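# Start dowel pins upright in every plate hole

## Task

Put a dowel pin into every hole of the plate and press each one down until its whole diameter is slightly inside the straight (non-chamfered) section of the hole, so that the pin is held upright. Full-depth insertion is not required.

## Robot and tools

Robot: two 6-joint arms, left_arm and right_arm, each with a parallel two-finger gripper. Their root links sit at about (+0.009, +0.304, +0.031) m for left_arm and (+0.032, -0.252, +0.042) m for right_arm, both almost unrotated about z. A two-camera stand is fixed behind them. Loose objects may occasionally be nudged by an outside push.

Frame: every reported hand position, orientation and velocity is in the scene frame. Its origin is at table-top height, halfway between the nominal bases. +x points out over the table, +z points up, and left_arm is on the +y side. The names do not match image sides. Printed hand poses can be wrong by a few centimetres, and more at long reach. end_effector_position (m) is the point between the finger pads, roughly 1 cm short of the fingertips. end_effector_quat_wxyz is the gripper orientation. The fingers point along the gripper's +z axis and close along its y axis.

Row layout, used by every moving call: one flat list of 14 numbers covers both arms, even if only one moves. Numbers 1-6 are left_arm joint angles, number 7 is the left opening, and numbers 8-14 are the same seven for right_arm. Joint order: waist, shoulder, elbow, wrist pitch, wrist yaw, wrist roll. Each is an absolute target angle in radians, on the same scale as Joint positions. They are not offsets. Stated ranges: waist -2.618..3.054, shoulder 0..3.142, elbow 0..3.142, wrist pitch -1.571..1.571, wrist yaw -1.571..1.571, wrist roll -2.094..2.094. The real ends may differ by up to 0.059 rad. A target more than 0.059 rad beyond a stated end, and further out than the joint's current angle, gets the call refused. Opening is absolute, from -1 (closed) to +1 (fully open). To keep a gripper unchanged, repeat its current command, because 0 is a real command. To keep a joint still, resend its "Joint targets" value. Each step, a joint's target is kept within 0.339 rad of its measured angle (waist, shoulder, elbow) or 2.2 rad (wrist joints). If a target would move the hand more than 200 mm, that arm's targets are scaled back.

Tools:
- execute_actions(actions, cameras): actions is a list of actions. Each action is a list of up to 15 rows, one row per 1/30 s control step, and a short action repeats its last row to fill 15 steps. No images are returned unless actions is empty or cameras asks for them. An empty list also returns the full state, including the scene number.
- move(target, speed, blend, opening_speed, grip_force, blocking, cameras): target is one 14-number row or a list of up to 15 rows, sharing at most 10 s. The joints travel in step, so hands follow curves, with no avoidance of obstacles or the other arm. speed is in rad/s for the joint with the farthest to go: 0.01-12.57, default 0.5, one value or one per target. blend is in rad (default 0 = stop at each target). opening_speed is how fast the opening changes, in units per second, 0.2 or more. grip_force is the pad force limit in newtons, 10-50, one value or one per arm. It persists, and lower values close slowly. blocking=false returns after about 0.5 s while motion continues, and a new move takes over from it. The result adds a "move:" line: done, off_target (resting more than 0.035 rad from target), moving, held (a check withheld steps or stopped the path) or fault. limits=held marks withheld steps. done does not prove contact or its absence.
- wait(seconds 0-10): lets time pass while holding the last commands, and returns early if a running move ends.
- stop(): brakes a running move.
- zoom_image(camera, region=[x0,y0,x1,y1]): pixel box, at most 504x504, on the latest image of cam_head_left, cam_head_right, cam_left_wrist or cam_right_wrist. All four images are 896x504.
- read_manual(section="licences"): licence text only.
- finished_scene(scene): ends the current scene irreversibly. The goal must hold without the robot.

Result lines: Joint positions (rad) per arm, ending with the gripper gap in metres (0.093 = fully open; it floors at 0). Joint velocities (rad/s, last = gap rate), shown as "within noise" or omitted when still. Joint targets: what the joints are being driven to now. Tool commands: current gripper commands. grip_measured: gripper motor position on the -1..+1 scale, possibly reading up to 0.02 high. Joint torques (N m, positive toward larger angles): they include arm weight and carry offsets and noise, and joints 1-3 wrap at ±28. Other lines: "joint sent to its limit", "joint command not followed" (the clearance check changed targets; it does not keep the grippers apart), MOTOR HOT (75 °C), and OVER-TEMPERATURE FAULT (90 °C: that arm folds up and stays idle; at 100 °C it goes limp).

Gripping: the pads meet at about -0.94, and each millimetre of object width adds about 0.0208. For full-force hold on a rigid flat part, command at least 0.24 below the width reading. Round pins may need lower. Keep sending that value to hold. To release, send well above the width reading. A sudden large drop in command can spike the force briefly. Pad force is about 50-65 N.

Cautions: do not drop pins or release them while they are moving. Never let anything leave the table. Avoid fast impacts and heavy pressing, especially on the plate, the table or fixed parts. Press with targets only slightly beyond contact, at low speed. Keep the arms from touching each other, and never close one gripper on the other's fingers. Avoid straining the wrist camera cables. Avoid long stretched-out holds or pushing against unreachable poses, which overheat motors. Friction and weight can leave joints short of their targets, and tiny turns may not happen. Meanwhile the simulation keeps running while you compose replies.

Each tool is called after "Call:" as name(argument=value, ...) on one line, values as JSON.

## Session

Call:
execute_actions(actions=[])

Call:
zoom_image(camera="cam_head_right", region=[330, 220, 630, 420])

Call:
zoom_image(camera="cam_head_left", region=[330, 220, 630, 420])

Scene clock: 0.00 s.
left_arm: end_effector_position=(+0.3877, +0.3247, +0.1247) grip_measured=+1.000 end_effector_quat_wxyz=(+0.586, -0.053, +0.805, +0.078) | right_arm: end_effector_position=(+0.4077, -0.2738, +0.1368) grip_measured=+1.000 end_effector_quat_wxyz=(+0.572, +0.057, +0.814, -0.079)
Joint positions: left_arm=[-0.055 1.537 0.317 0.906 -0.233 -0.009 0.093] | right_arm=[0.059 1.485 0.329 0.806 0.238 0.019 0.093]
Joint velocities: within noise
Joint torques (N m): no reading
Motor temperatures (°C): left_arm=[24 32 30 30 27 24 30] | right_arm=[26 29 28 30 26 26 24]
Heat: left arm: 32 °C; right arm: 30 °C.
Joint targets: left_arm=[-0.055 1.530 0.326 0.915 -0.233 -0.009] | right_arm=[0.059 1.478 0.337 0.810 0.238 0.019]
Tool commands: left_gripper/opening=+1.0 right_gripper/opening=+1.0

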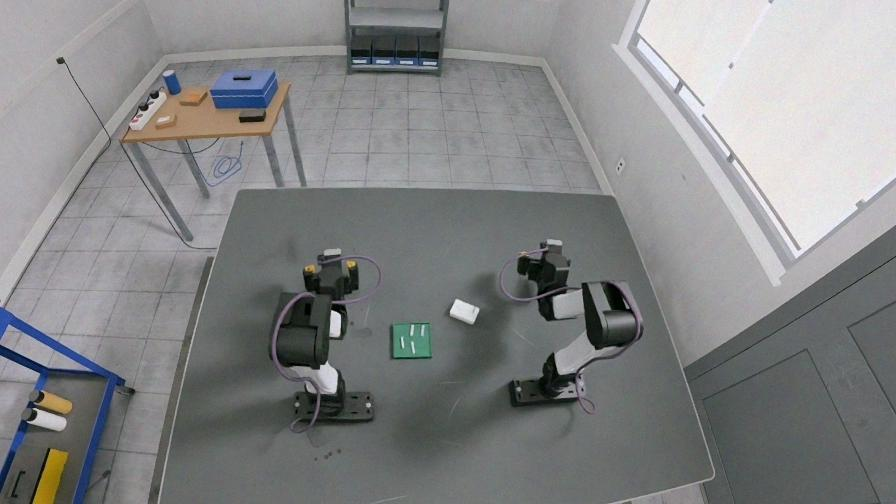

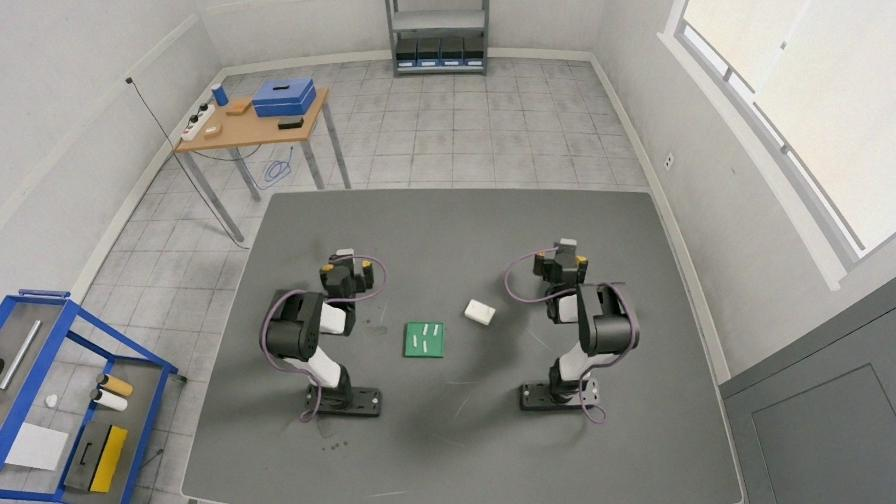

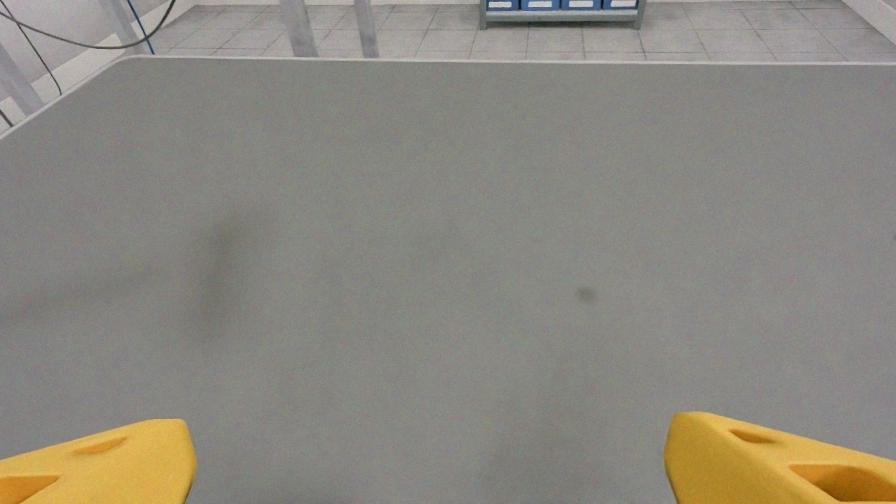

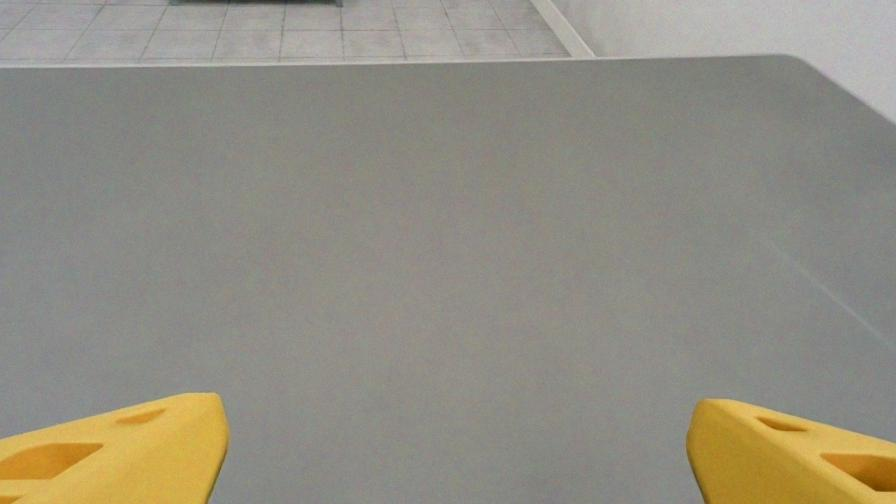

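Scaled by 1.680 from the camera's 896x504 image, which has a finer 1280x720 frame.

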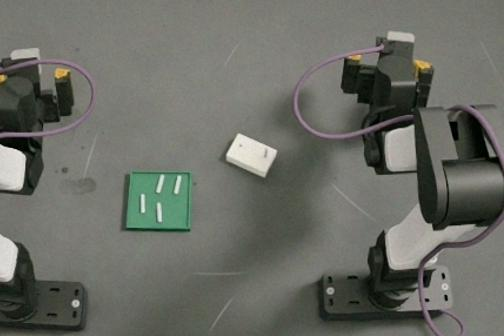

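Scaled by 1.680 from the camera's 896x504 image, which has a finer 1280x720 frame.

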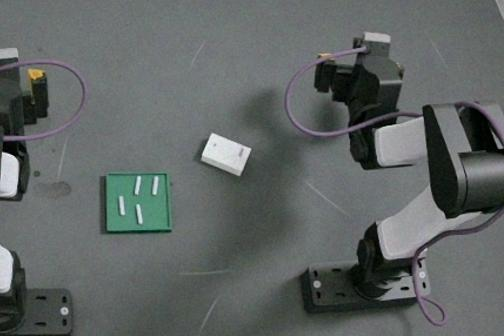

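Call:
zoom_image(camera="cam_head_left", region=[380, 290, 500, 370])

Call:
zoom_image(camera="cam_head_right", region=[395, 290, 515, 370])

Scaled by 4.200 from the camera's 896x504 image, which has a finer 1280x720 frame.

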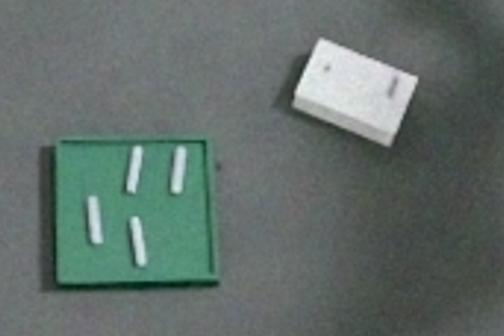

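Scaled by 4.200 from the camera's 896x504 image, which has a finer 1280x720 frame.

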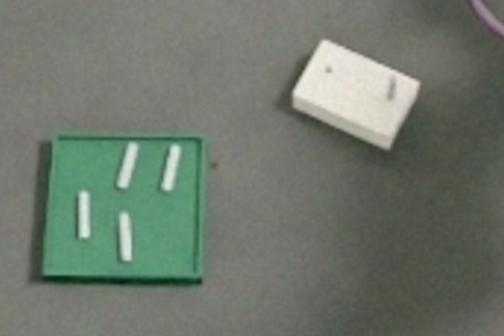

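Call:
move(target=[[-0.5,1.45,0.75,0.3,-0.3,-0.3,-0.5,0.059,1.478,0.337,0.81,0.238,0.019,0],[-0.925,1.52,0.75,-0.35,-0.37,-0.66,-0.5,-0.294,1.64,0.46,-0.149,-1.214,-1.328,-0.95]], speed=0.6, blend=0.1, opening_speed=1.0, grip_force=[50, 50], cameras=["cam_left_wrist","cam_right_wrist"])

Scene clock: 68.03 s.
left_arm: end_effector_position=(+0.2490, +0.0884, +0.0664) grip_measured=-0.498 end_effector_quat_wxyz=(+0.273, +0.088, +0.958, -0.028) | right_arm: end_effector_position=(+0.2832, -0.1644, +0.0831) grip_measured=-0.947 end_effector_quat_wxyz=(+0.476, -0.461, +0.680, +0.314)
Joint positions: left_arm=[-0.92 1.508 0.722 -0.346 -0.354 -0.649 0.021] | right_arm=[-0.286 1.627 0.437 -0.135 -1.201 -1.321 0]
Joint torques (N m): left_arm=[-0.27 -4.53 9.66 1.17 -0.41 -0.14] | right_arm=[-0.79 -3.34 4.37 0.6 -0.67 -0.04]
Motor temperatures (°C): left_arm=[24 34 34 37 27 24 30] | right_arm=[26 32 33 41 26 26 24]
Heat: left arm: 37 °C; right arm: 41 °C.
Joint targets: left_arm=[-0.925 1.520 0.750 -0.350 -0.370 -0.660] | right_arm=[-0.294 1.640 0.460 -0.149 -1.214 -1.328]
move: done; blend cut to 0 rad at target 1
Images, in order (width x height): cam_left_wrist 896x504, cam_right_wrist 896x504.

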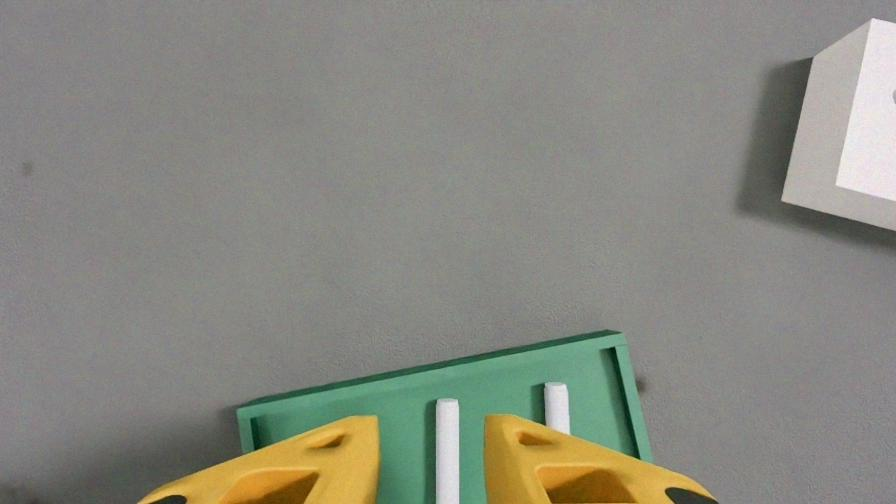

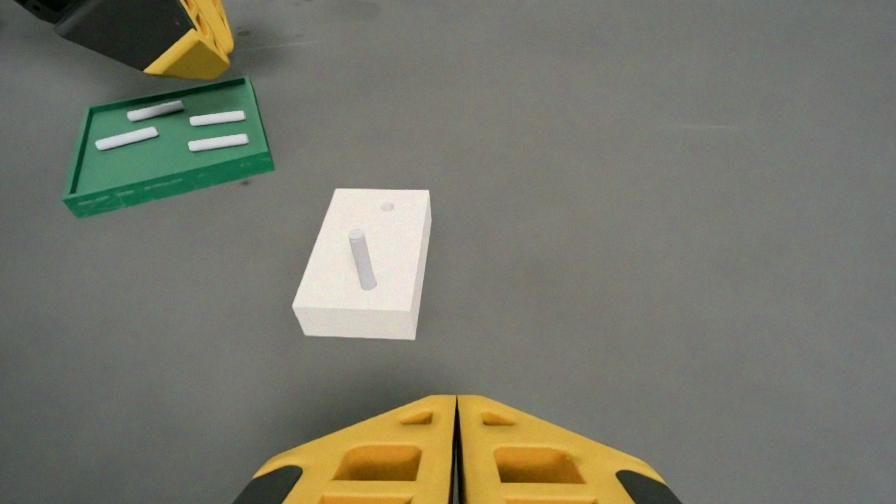

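Call:
move(target=[-0.988,1.565,0.628,-0.222,-0.405,-0.733,-0.55,-0.294,1.64,0.46,-0.149,-1.214,-1.328,-0.95], speed=0.3, cameras=["cam_left_wrist"])

Scene clock: 93.27 s.
left_arm: end_effector_position=(+0.2306, +0.0898, +0.0372) grip_measured=-0.548 end_effector_quat_wxyz=(+0.272, +0.083, +0.959, -0.022) | right_arm: end_effector_position=(+0.2832, -0.1644, +0.0831) grip_measured=-0.947 end_effector_quat_wxyz=(+0.476, -0.461, +0.680, +0.314)
Joint positions: left_arm=[-0.983 1.556 0.632 -0.245 -0.389 -0.722 0.019] | right_arm=[-0.286 1.627 0.437 -0.135 -1.201 -1.321 0]
Joint torques (N m): left_arm=[-0.32 -4.68 5.86 1.37 -0.44 -0.14] | right_arm=[-0.92 -3.33 4.64 0.54 -0.6 -0.11]
Motor temperatures (°C): left_arm=[24 33 36 35 27 24 30] | right_arm=[26 32 32 36 27 26 24]
Heat: left arm: 36 °C; right arm: 36 °C.
Joint targets: left_arm=[-0.988 1.565 0.628 -0.222 -0.405 -0.733] | right_arm=[-0.294 1.640 0.460 -0.149 -1.214 -1.328]
move: done
Images, in order (width x height): cam_left_wrist 896x504.

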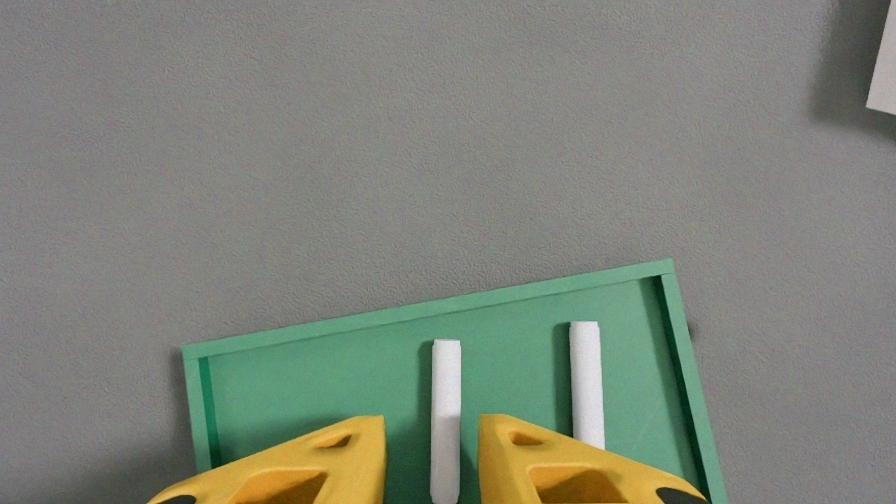

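Call:
move(target=[-1.004,1.612,0.600,-0.158,-0.412,-0.75,-0.6,-0.294,1.64,0.46,-0.149,-1.214,-1.328,-0.95], speed=0.15, cameras=["cam_left_wrist","cam_right_wrist"])

Call:
zoom_image(camera="cam_right_wrist", region=[50, 0, 350, 200])

Scene clock: 110.27 s.
left_arm: end_effector_position=(+0.2338, +0.0841, +0.0315) grip_measured=-0.599 end_effector_quat_wxyz=(+0.289, +0.076, +0.954, -0.028) | right_arm: end_effector_position=(+0.2832, -0.1644, +0.0831) grip_measured=-0.947 end_effector_quat_wxyz=(+0.476, -0.461, +0.680, +0.314)
Joint positions: left_arm=[-0.998 1.59 0.615 -0.166 -0.416 -0.739 0.016] | right_arm=[-0.286 1.627 0.437 -0.135 -1.201 -1.321 0]
Joint torques (N m): left_arm=[-0.34 -3.75 4.63 1.25 -0.25 -0.11] | right_arm=[-0.84 -3.48 4.48 0.55 -0.57 -0.08]
Heat: left arm: 35 °C; right arm: 35 °C.
Joint targets: left_arm=[-1.004 1.612 0.600 -0.158 -0.412 -0.750] | right_arm=[-0.294 1.640 0.460 -0.149 -1.214 -1.328]
move: done
Images, in order (width x height): cam_left_wrist 896x504, cam_right_wrist 896x504.

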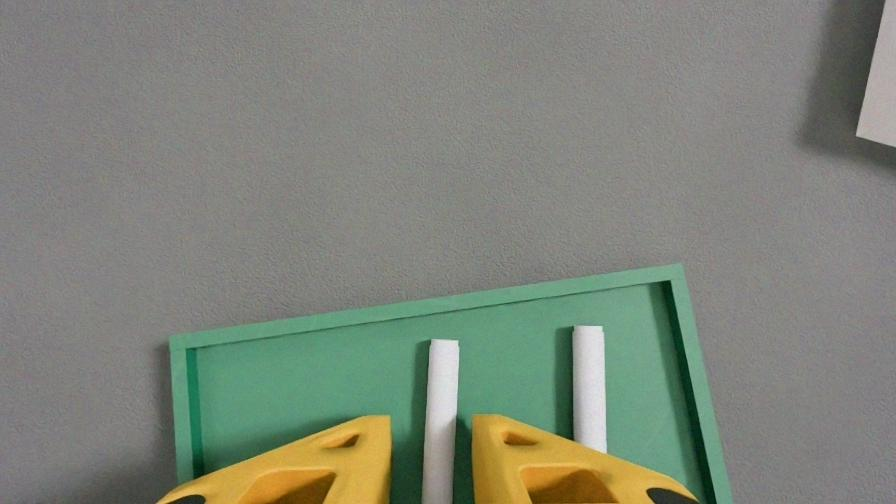

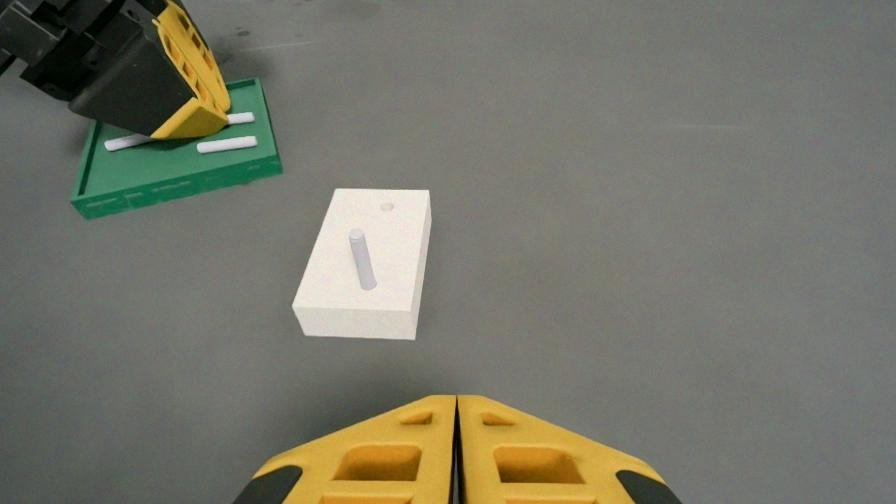

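Scaled by 1.680 from the camera's 896x504 image, which has a finer 1280x720 frame.

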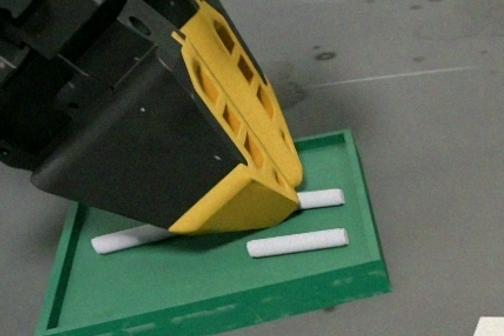

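Call:
move(target=[[-1.008,1.632,0.590,-0.128,-0.412,-0.75,-0.6,-0.294,1.64,0.46,-0.149,-1.214,-1.328,-0.95]], speed=0.08, cameras=["cam_left_wrist","cam_right_wrist"])

Call:
zoom_image(camera="cam_right_wrist", region=[50, 0, 350, 200])

Scene clock: 122.67 s.
left_arm: end_effector_position=(+0.2371, +0.0803, +0.0308) grip_measured=-0.599 end_effector_quat_wxyz=(+0.300, +0.074, +0.950, -0.033) | right_arm: end_effector_position=(+0.2832, -0.1644, +0.0831) grip_measured=-0.947 end_effector_quat_wxyz=(+0.476, -0.461, +0.680, +0.314)
Joint positions: left_arm=[-1.003 1.604 0.609 -0.122 -0.43 -0.74 0.016] | right_arm=[-0.286 1.627 0.437 -0.135 -1.201 -1.321 0]
Joint torques (N m): left_arm=[-0.31 -3.32 4.12 1.2 -0.11 -0.13] | right_arm=[-0.68 -3.36 4.62 0.59 -0.64 -0.09]
Heat: left arm: 35 °C; right arm: 34 °C.
Joint targets: left_arm=[-1.008 1.632 0.590 -0.128 -0.412 -0.750] | right_arm=[-0.294 1.640 0.460 -0.149 -1.214 -1.328]
move: done
Images, in order (width x height): cam_left_wrist 896x504, cam_right_wrist 896x504.

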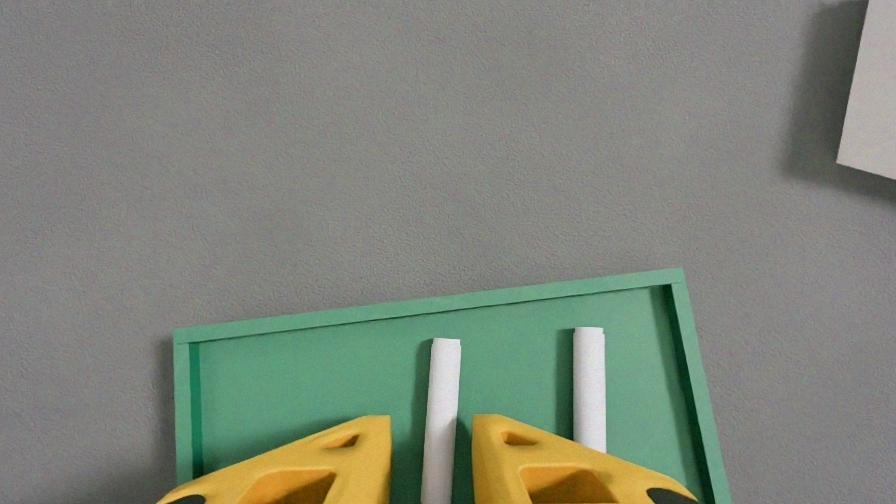

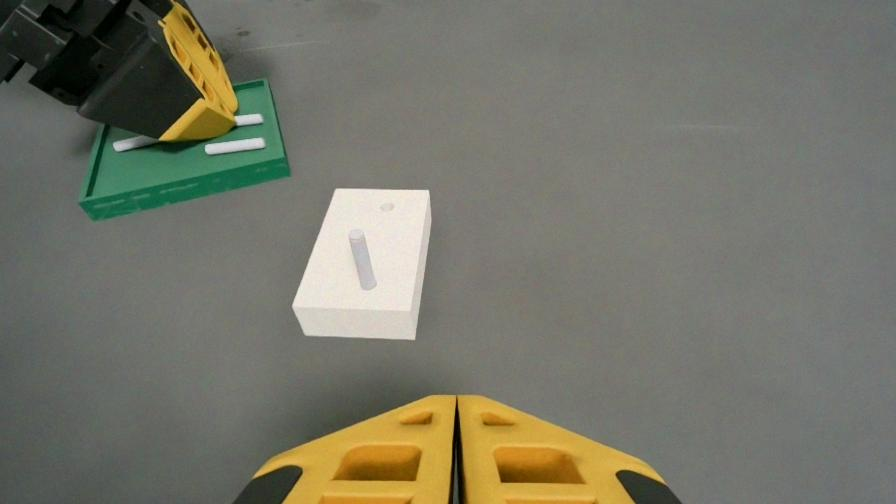

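Scaled by 1.680 from the camera's 896x504 image, which has a finer 1280x720 frame.

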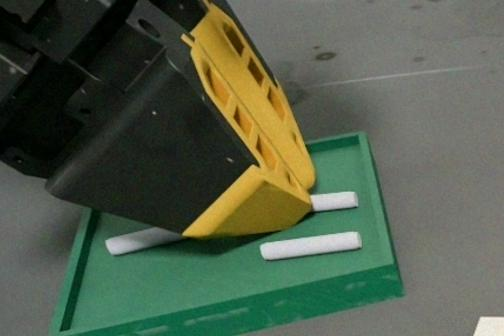

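Call:
move(target=[[-1.006,1.60,0.605,-0.155,-0.412,-0.75,-0.6,-0.294,1.64,0.46,-0.149,-1.214,-1.328,-0.95],[-1.006,1.60,0.605,-0.155,-0.412,-0.75,-1,-0.294,1.64,0.46,-0.149,-1.214,-1.328,-0.95]], speed=0.1, grip_force=[25, 50], cameras=["cam_left_wrist","cam_right_wrist"])

Call:
zoom_image(camera="cam_right_wrist", region=[50, 0, 350, 200])

Scene clock: 132.53 s.
left_arm: end_effector_position=(+0.2376, +0.0797, +0.0312) grip_measured=-0.872 end_effector_quat_wxyz=(+0.302, +0.073, +0.950, -0.034) | right_arm: end_effector_position=(+0.2832, -0.1644, +0.0831) grip_measured=-0.947 end_effector_quat_wxyz=(+0.476, -0.461, +0.680, +0.314)
Joint positions: left_arm=[-1.003 1.604 0.609 -0.119 -0.43 -0.741 0.003] | right_arm=[-0.286 1.627 0.437 -0.135 -1.201 -1.321 0]
Joint torques (N m): left_arm=[-0.09 -6.08 5.68 0.84 -0.14 -0.12] | right_arm=[-0.92 -3.4 4.4 0.6 -0.61 -0.03]
Heat: left arm: 35 °C; right arm: 34 °C.
Joint targets: left_arm=[-1.006 1.600 0.605 -0.155 -0.412 -0.750] | right_arm=[-0.294 1.640 0.460 -0.149 -1.214 -1.328]
grip_force (N): 25, 50
move: off_target (left_arm); left_arm: the wrist pitch is farthest, 0.036 rad from its target
Images, in order (width x height): cam_left_wrist 896x504, cam_right_wrist 896x504.

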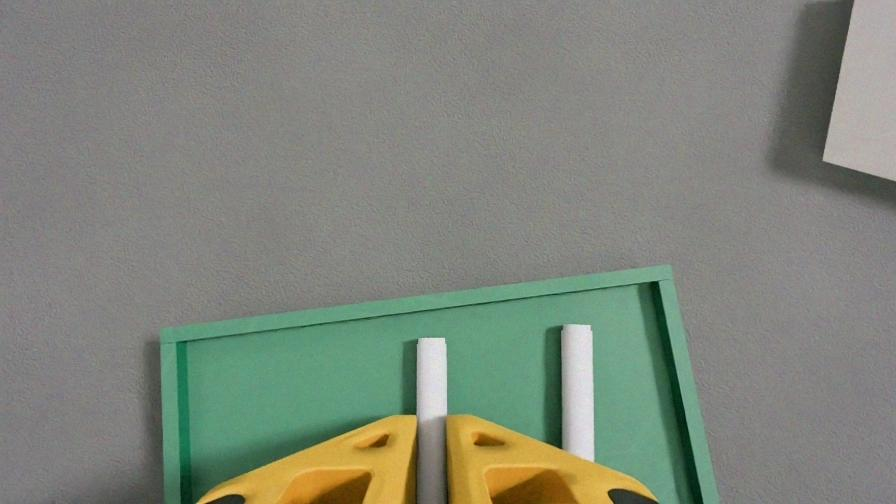

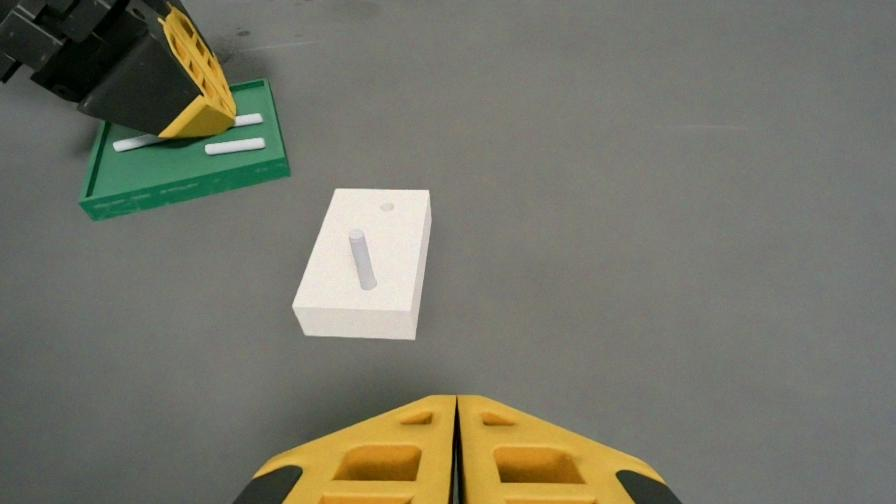

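Scaled by 1.680 from the camera's 896x504 image, which has a finer 1280x720 frame.

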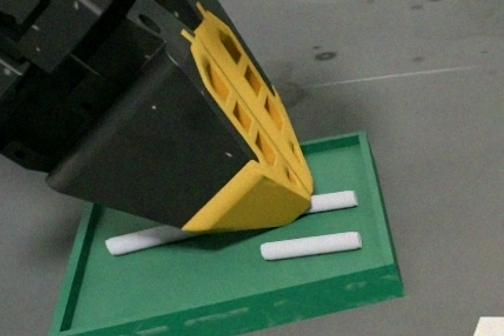

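Call:
move(target=[[-1.006,1.40,0.65,-0.39,-0.412,-0.75,-1,-0.294,1.64,0.46,-0.149,-1.214,-1.328,-0.95],[-0.8,1.65,1.2,-0.4,0.3,0.1,-1,-0.294,1.64,0.46,-0.149,-1.214,-1.328,-0.95],[-0.566,1.94,1.28,-0.367,0.88,0.955,-1,-0.294,1.64,0.46,-0.149,-1.214,-1.328,-0.95]], speed=[0.4,0.8,0.6], blend=[0.1,0.1,0], grip_force=[50,50], cameras=["all"])

Scene clock: 172.20 s.
left_arm: end_effector_position=(+0.3026, -0.0327, +0.1230) grip_measured=-0.959 end_effector_quat_wxyz=(+0.297, +0.676, +0.573, -0.356) | right_arm: end_effector_position=(+0.2832, -0.1644, +0.0831) grip_measured=-0.947 end_effector_quat_wxyz=(+0.476, -0.461, +0.680, +0.314)
Joint positions: left_arm=[-0.569 1.927 1.247 -0.391 0.864 0.94 0] | right_arm=[-0.286 1.627 0.437 -0.135 -1.201 -1.321 0]
Joint torques (N m): left_arm=[0.5 -7.95 10.43 1.45 0.48 0.1] | right_arm=[-0.77 -3.18 4.55 0.58 -0.6 -0.1]
Heat: left arm: 34 °C; right arm: 33 °C.
Joint targets: left_arm=[-0.566 1.940 1.280 -0.367 0.880 0.955] | right_arm=[-0.294 1.640 0.460 -0.149 -1.214 -1.328]
move: done

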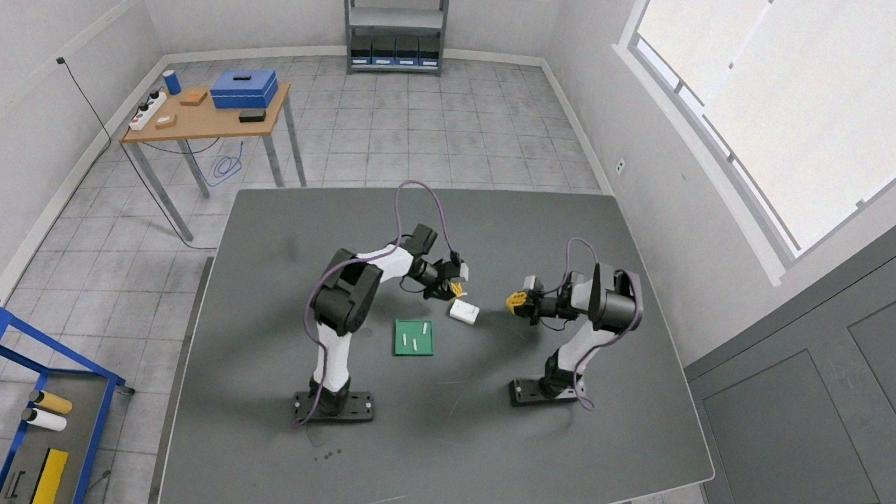

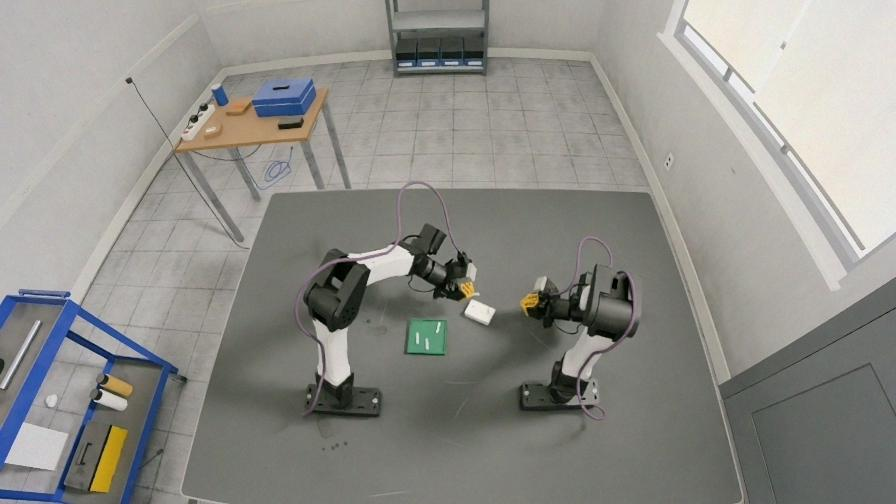

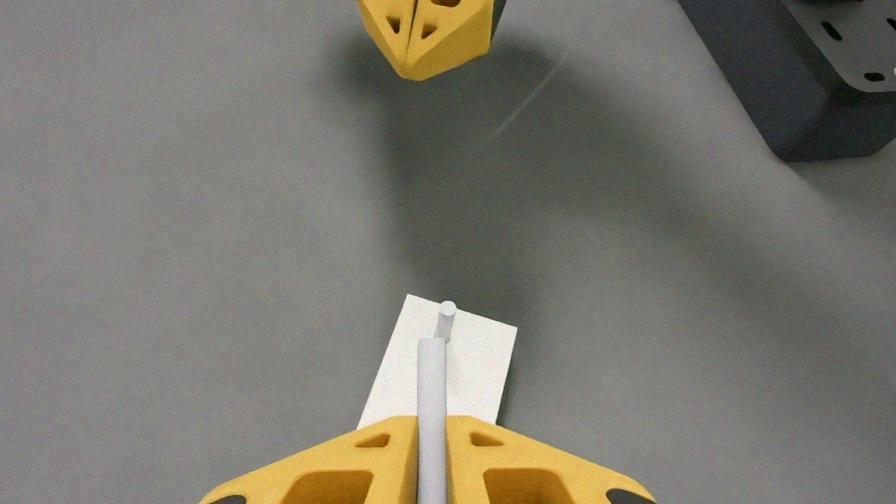

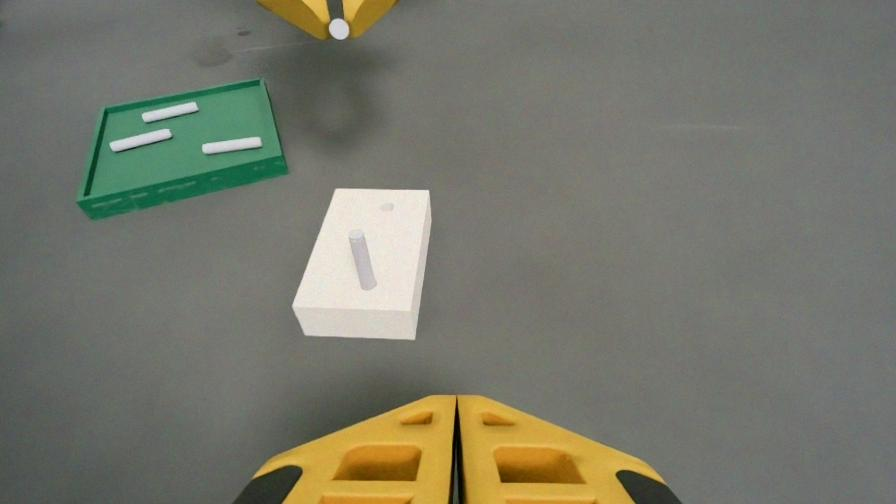

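Call:
zoom_image(camera="cam_right_wrist", region=[250, 0, 450, 112])

Call:
zoom_image(camera="cam_left_wrist", region=[340, 280, 540, 504])

Call:
zoom_image(camera="cam_head_right", region=[420, 240, 540, 350])

Scaled by 2.520 from the camera's 896x504 image, which has a finer 1280x720 frame.

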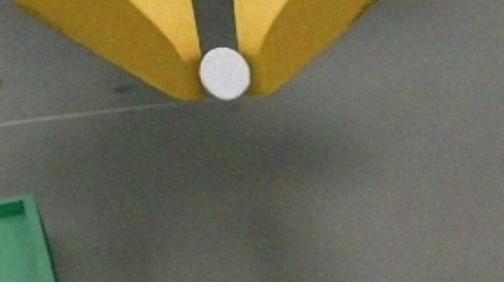

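Scaled by 2.250 from the camera's 896x504 image, which has a finer 1280x720 frame.

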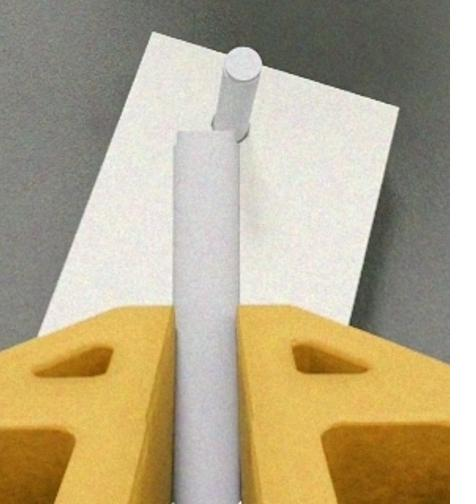

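Scaled by 4.200 from the camera's 896x504 image, which has a finer 1280x720 frame.

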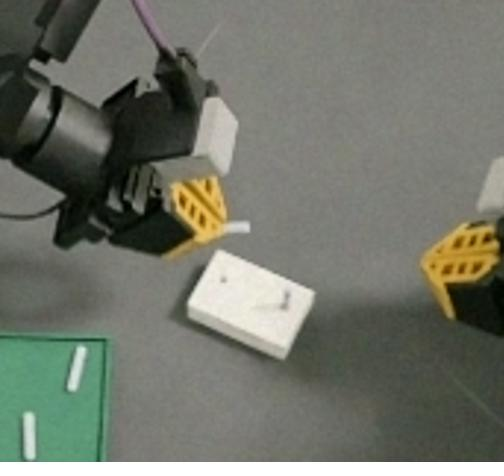

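Call:
move(target=[[-0.8,1.65,1.2,-0.4,0.3,0.1,-1,-0.294,1.64,0.46,-0.149,-1.214,-1.328,-0.95],[-1.006,1.40,0.65,-0.39,-0.412,-0.75,-1,-0.294,1.64,0.46,-0.149,-1.214,-1.328,-0.95],[-1.006,1.58,0.605,-0.17,-0.412,-0.75,-1,-0.294,1.64,0.46,-0.149,-1.214,-1.328,-0.95]], speed=[0.6,0.8,0.3], blend=[0.1,0.03,0], cameras=["cam_right_wrist","cam_left_wrist"])

Call:
zoom_image(camera="cam_right_wrist", region=[60, 40, 310, 230])

Scene clock: 236.47 s.
left_arm: end_effector_position=(+0.2297, +0.0854, +0.0338) grip_measured=-0.959 end_effector_quat_wxyz=(+0.281, +0.079, +0.956, -0.030) | right_arm: end_effector_position=(+0.2832, -0.1644, +0.0831) grip_measured=-0.947 end_effector_quat_wxyz=(+0.476, -0.461, +0.680, +0.314)
Joint positions: left_arm=[-0.999 1.568 0.613 -0.193 -0.401 -0.739 0] | right_arm=[-0.286 1.627 0.437 -0.135 -1.201 -1.321 0]
Joint torques (N m): left_arm=[-0.4 -4.46 5.3 1.41 -0.39 -0.14] | right_arm=[-0.88 -3.38 4.52 0.61 -0.66 -0.1]
Heat: left arm: 37 °C; right arm: 33 °C.
Joint targets: left_arm=[-1.006 1.580 0.605 -0.170 -0.412 -0.750] | right_arm=[-0.294 1.640 0.460 -0.149 -1.214 -1.328]
move: done
Images, in order (width x height): cam_left_wrist 896x504, cam_right_wrist 896x504.

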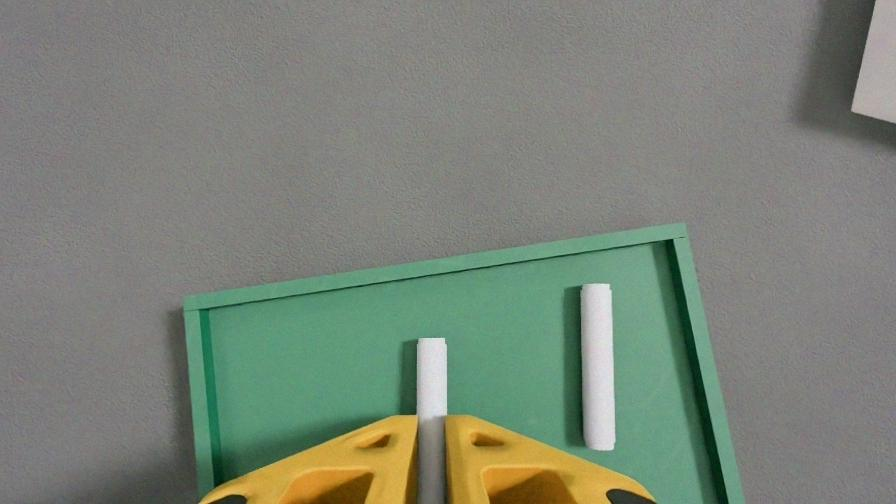

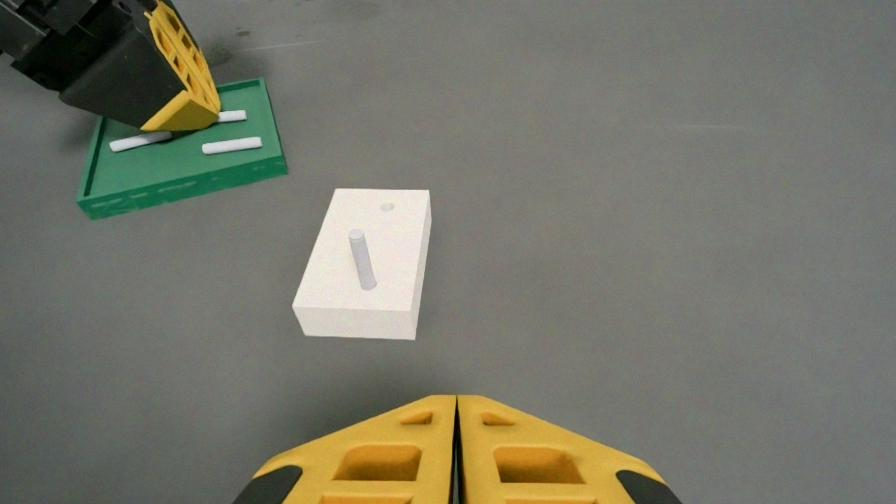

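Scaled by 2.016 from the camera's 896x504 image, which has a finer 1280x720 frame.

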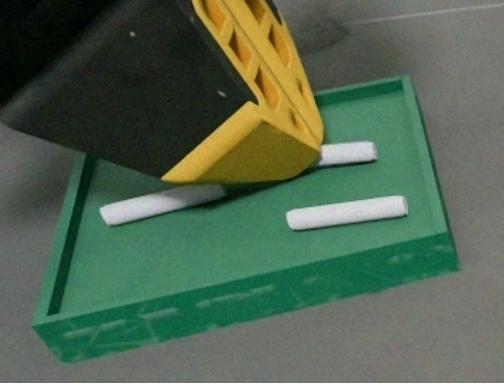

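Call:
move(target=[-1.010,1.612,0.605,-0.096,-0.443,-0.75,-1,-0.294,1.64,0.46,-0.149,-1.214,-1.328,-0.95], speed=0.15, cameras=["cam_right_wrist","cam_left_wrist"])

Call:
zoom_image(camera="cam_right_wrist", region=[60, 40, 310, 230])

Scene clock: 244.57 s.
left_arm: end_effector_position=(+0.2380, +0.0775, +0.0333) grip_measured=-0.959 end_effector_quat_wxyz=(+0.302, +0.074, +0.950, -0.038) | right_arm: end_effector_position=(+0.2832, -0.1644, +0.0831) grip_measured=-0.947 end_effector_quat_wxyz=(+0.476, -0.461, +0.680, +0.314)
Joint positions: left_arm=[-1.003 1.6 0.613 -0.12 -0.426 -0.739 0] | right_arm=[-0.286 1.627 0.437 -0.135 -1.201 -1.321 0]
Joint torques (N m): left_arm=[-0.44 -4.7 5.22 1.51 -0.47 -0.13] | right_arm=[-0.66 -3.22 4.34 0.54 -0.59 -0.1]
Heat: left arm: 36 °C; right arm: 33 °C.
Joint targets: left_arm=[-1.010 1.612 0.605 -0.096 -0.443 -0.750] | right_arm=[-0.294 1.640 0.460 -0.149 -1.214 -1.328]
move: done
Images, in order (width x height): cam_left_wrist 896x504, cam_right_wrist 896x504.

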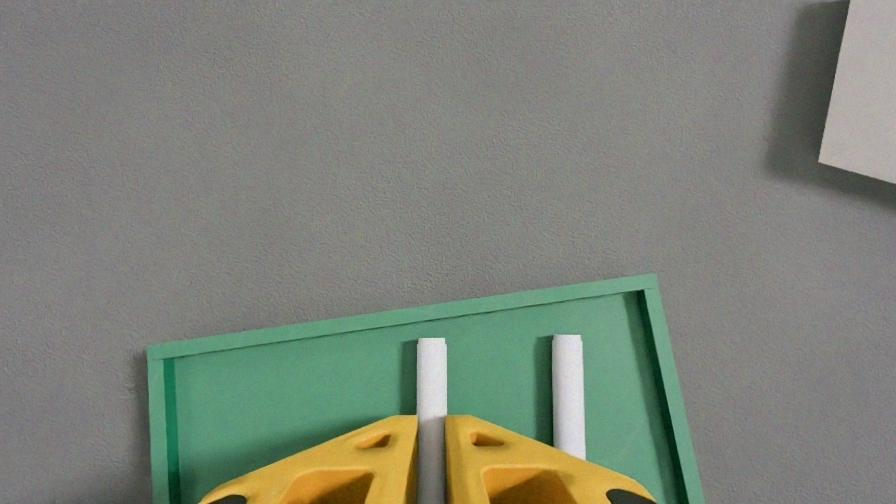

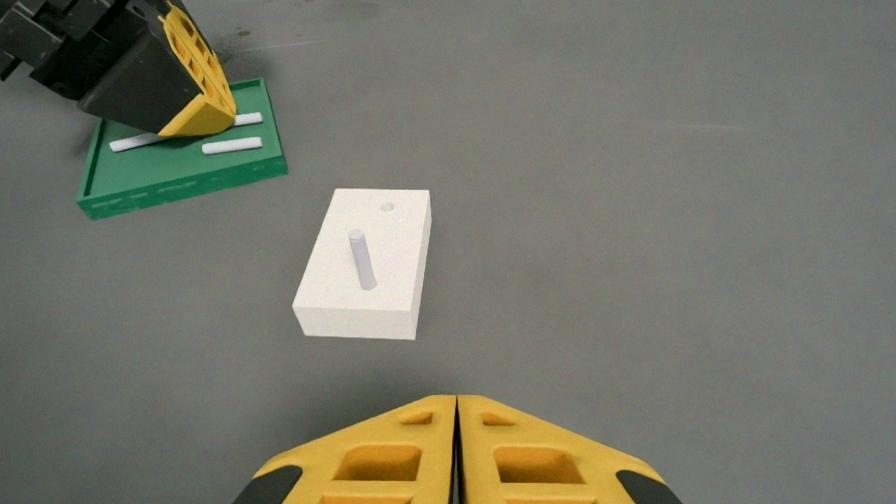

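Scaled by 2.016 from the camera's 896x504 image, which has a finer 1280x720 frame.

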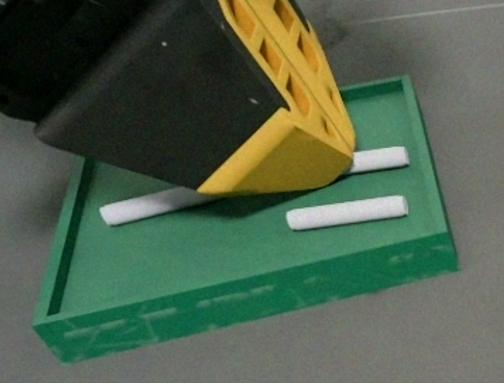

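Call:
move(target=[[-1.010,1.621,0.603,-0.087,-0.443,-0.75,-1,-0.294,1.64,0.46,-0.149,-1.214,-1.328,-0.95],[-1.010,1.621,0.603,-0.087,-0.443,-0.75,-0.6,-0.294,1.64,0.46,-0.149,-1.214,-1.328,-0.95]], speed=0.15, opening_speed=0.3, cameras=["cam_right_wrist","cam_left_wrist"])

Call:
zoom_image(camera="cam_left_wrist", region=[330, 280, 580, 504])

Scene clock: 250.30 s.
left_arm: end_effector_position=(+0.2392, +0.0766, +0.0325) grip_measured=-0.602 end_effector_quat_wxyz=(+0.305, +0.072, +0.949, -0.039) | right_arm: end_effector_position=(+0.2832, -0.1644, +0.0831) grip_measured=-0.947 end_effector_quat_wxyz=(+0.476, -0.461, +0.680, +0.314)
Joint positions: left_arm=[-1.003 1.607 0.613 -0.109 -0.429 -0.739 0.016] | right_arm=[-0.286 1.627 0.437 -0.135 -1.201 -1.321 0]
Joint torques (N m): left_arm=[-0.35 -4.56 5 1.49 -0.43 -0.12] | right_arm=[-0.84 -3.25 4.46 0.58 -0.59 -0.11]
Heat: left arm: 36 °C; right arm: 33 °C.
Joint targets: left_arm=[-1.010 1.621 0.603 -0.087 -0.443 -0.750] | right_arm=[-0.294 1.640 0.460 -0.149 -1.214 -1.328]
move: done
Images, in order (width x height): cam_left_wrist 896x504, cam_right_wrist 896x504.

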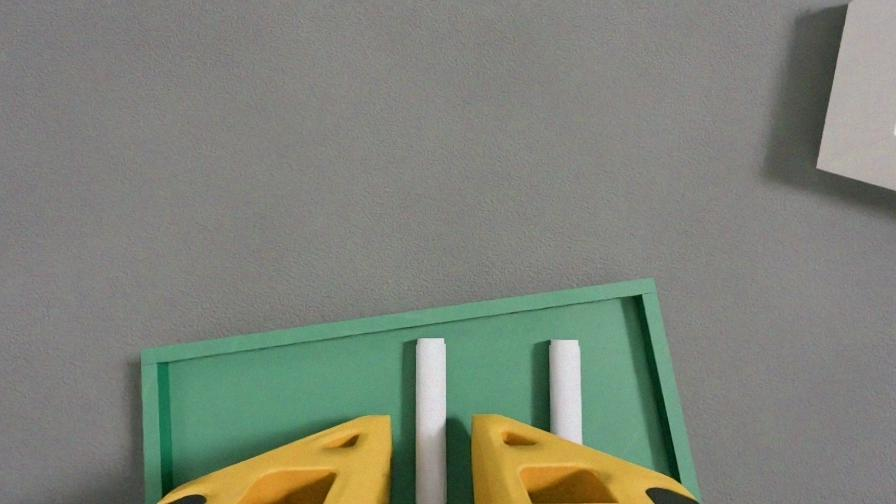

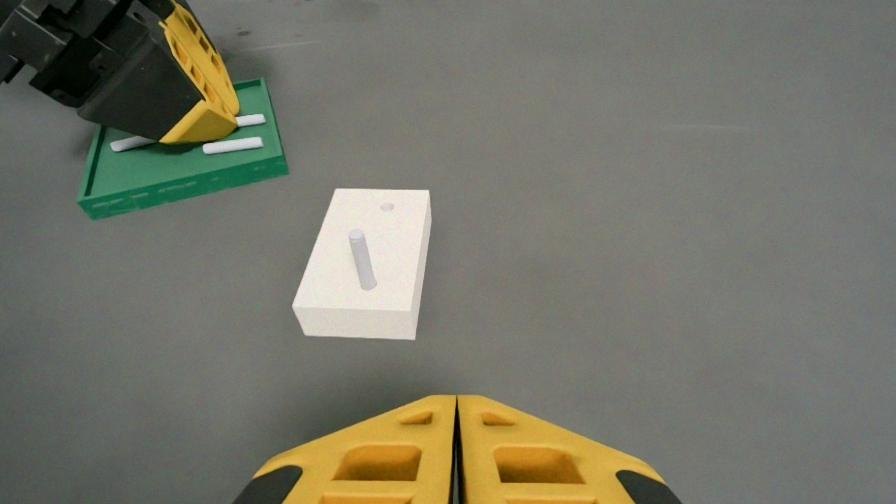

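Scaled by 2.016 from the camera's 896x504 image, which has a finer 1280x720 frame.

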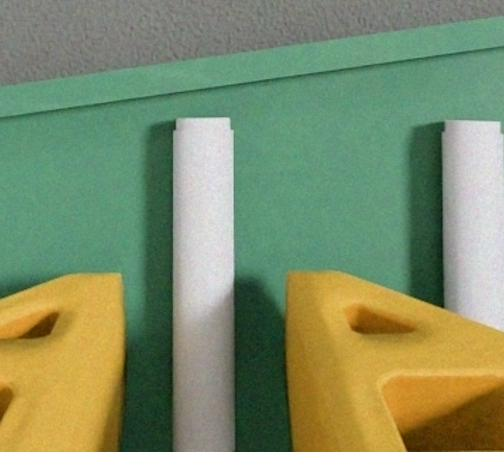

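Call:
move(target=[[-1.010,1.42,0.65,-0.30,-0.443,-0.75,-0.6,-0.294,1.64,0.46,-0.149,-1.214,-1.328,-0.95],[-0.714,1.98,1.49,-1.26,0.10,-0.49,-0.6,-0.294,1.64,0.46,-0.149,-1.214,-1.328,-0.95]], speed=[0.3,0.6], blend=[0.05,0], cameras=["cam_right_wrist","cam_left_wrist"])

Scene clock: 267.43 s.
left_arm: end_effector_position=(+0.2429, +0.0829, +0.0842) grip_measured=-0.602 end_effector_quat_wxyz=(-0.099, +0.100, +0.990, +0.015) | right_arm: end_effector_position=(+0.2832, -0.1644, +0.0831) grip_measured=-0.947 end_effector_quat_wxyz=(+0.476, -0.461, +0.680, +0.314)
Joint positions: left_arm=[-0.717 1.965 1.461 -1.247 0.088 -0.501 0.016] | right_arm=[-0.286 1.627 0.437 -0.135 -1.201 -1.321 0]
Joint torques (N m): left_arm=[0.49 -7.53 9.28 -0.35 0.07 0.02] | right_arm=[-0.81 -3.37 4.66 0.57 -0.63 -0.04]
Heat: left arm: 35 °C; right arm: 33 °C.
Joint targets: left_arm=[-0.714 1.980 1.490 -1.260 0.100 -0.490] | right_arm=[-0.294 1.640 0.460 -0.149 -1.214 -1.328]
move: done
Images, in order (width x height): cam_left_wrist 896x504, cam_right_wrist 896x504.

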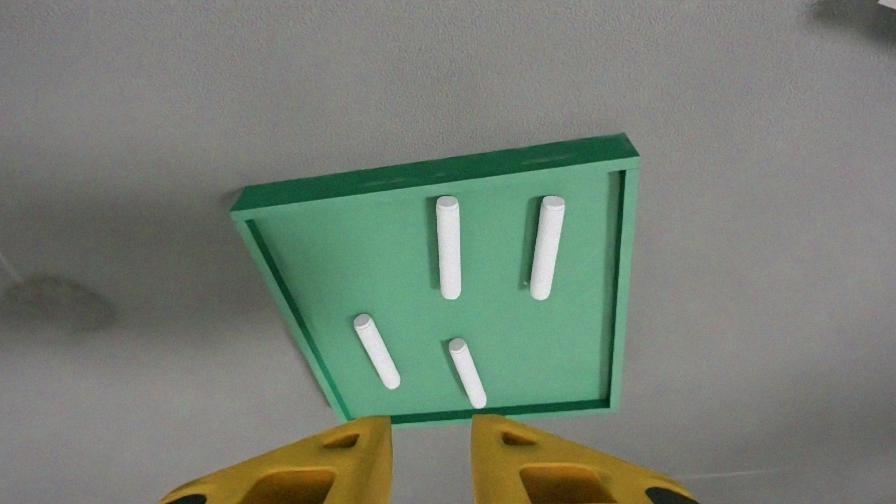

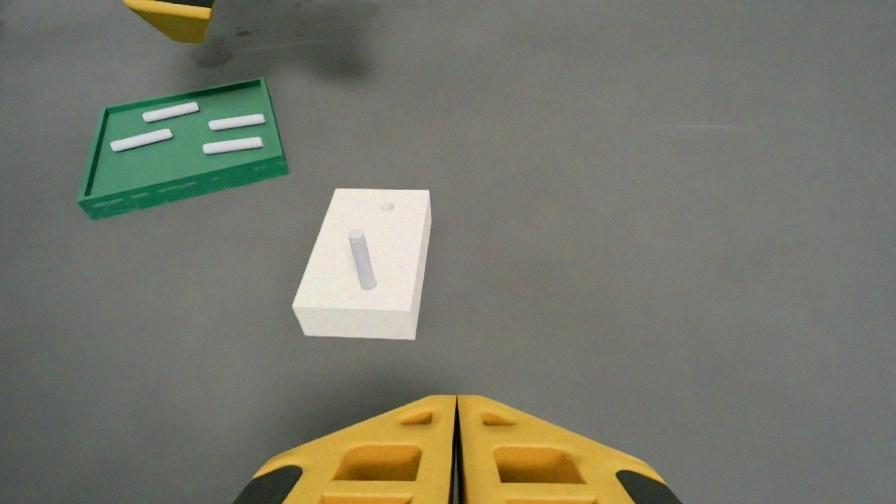

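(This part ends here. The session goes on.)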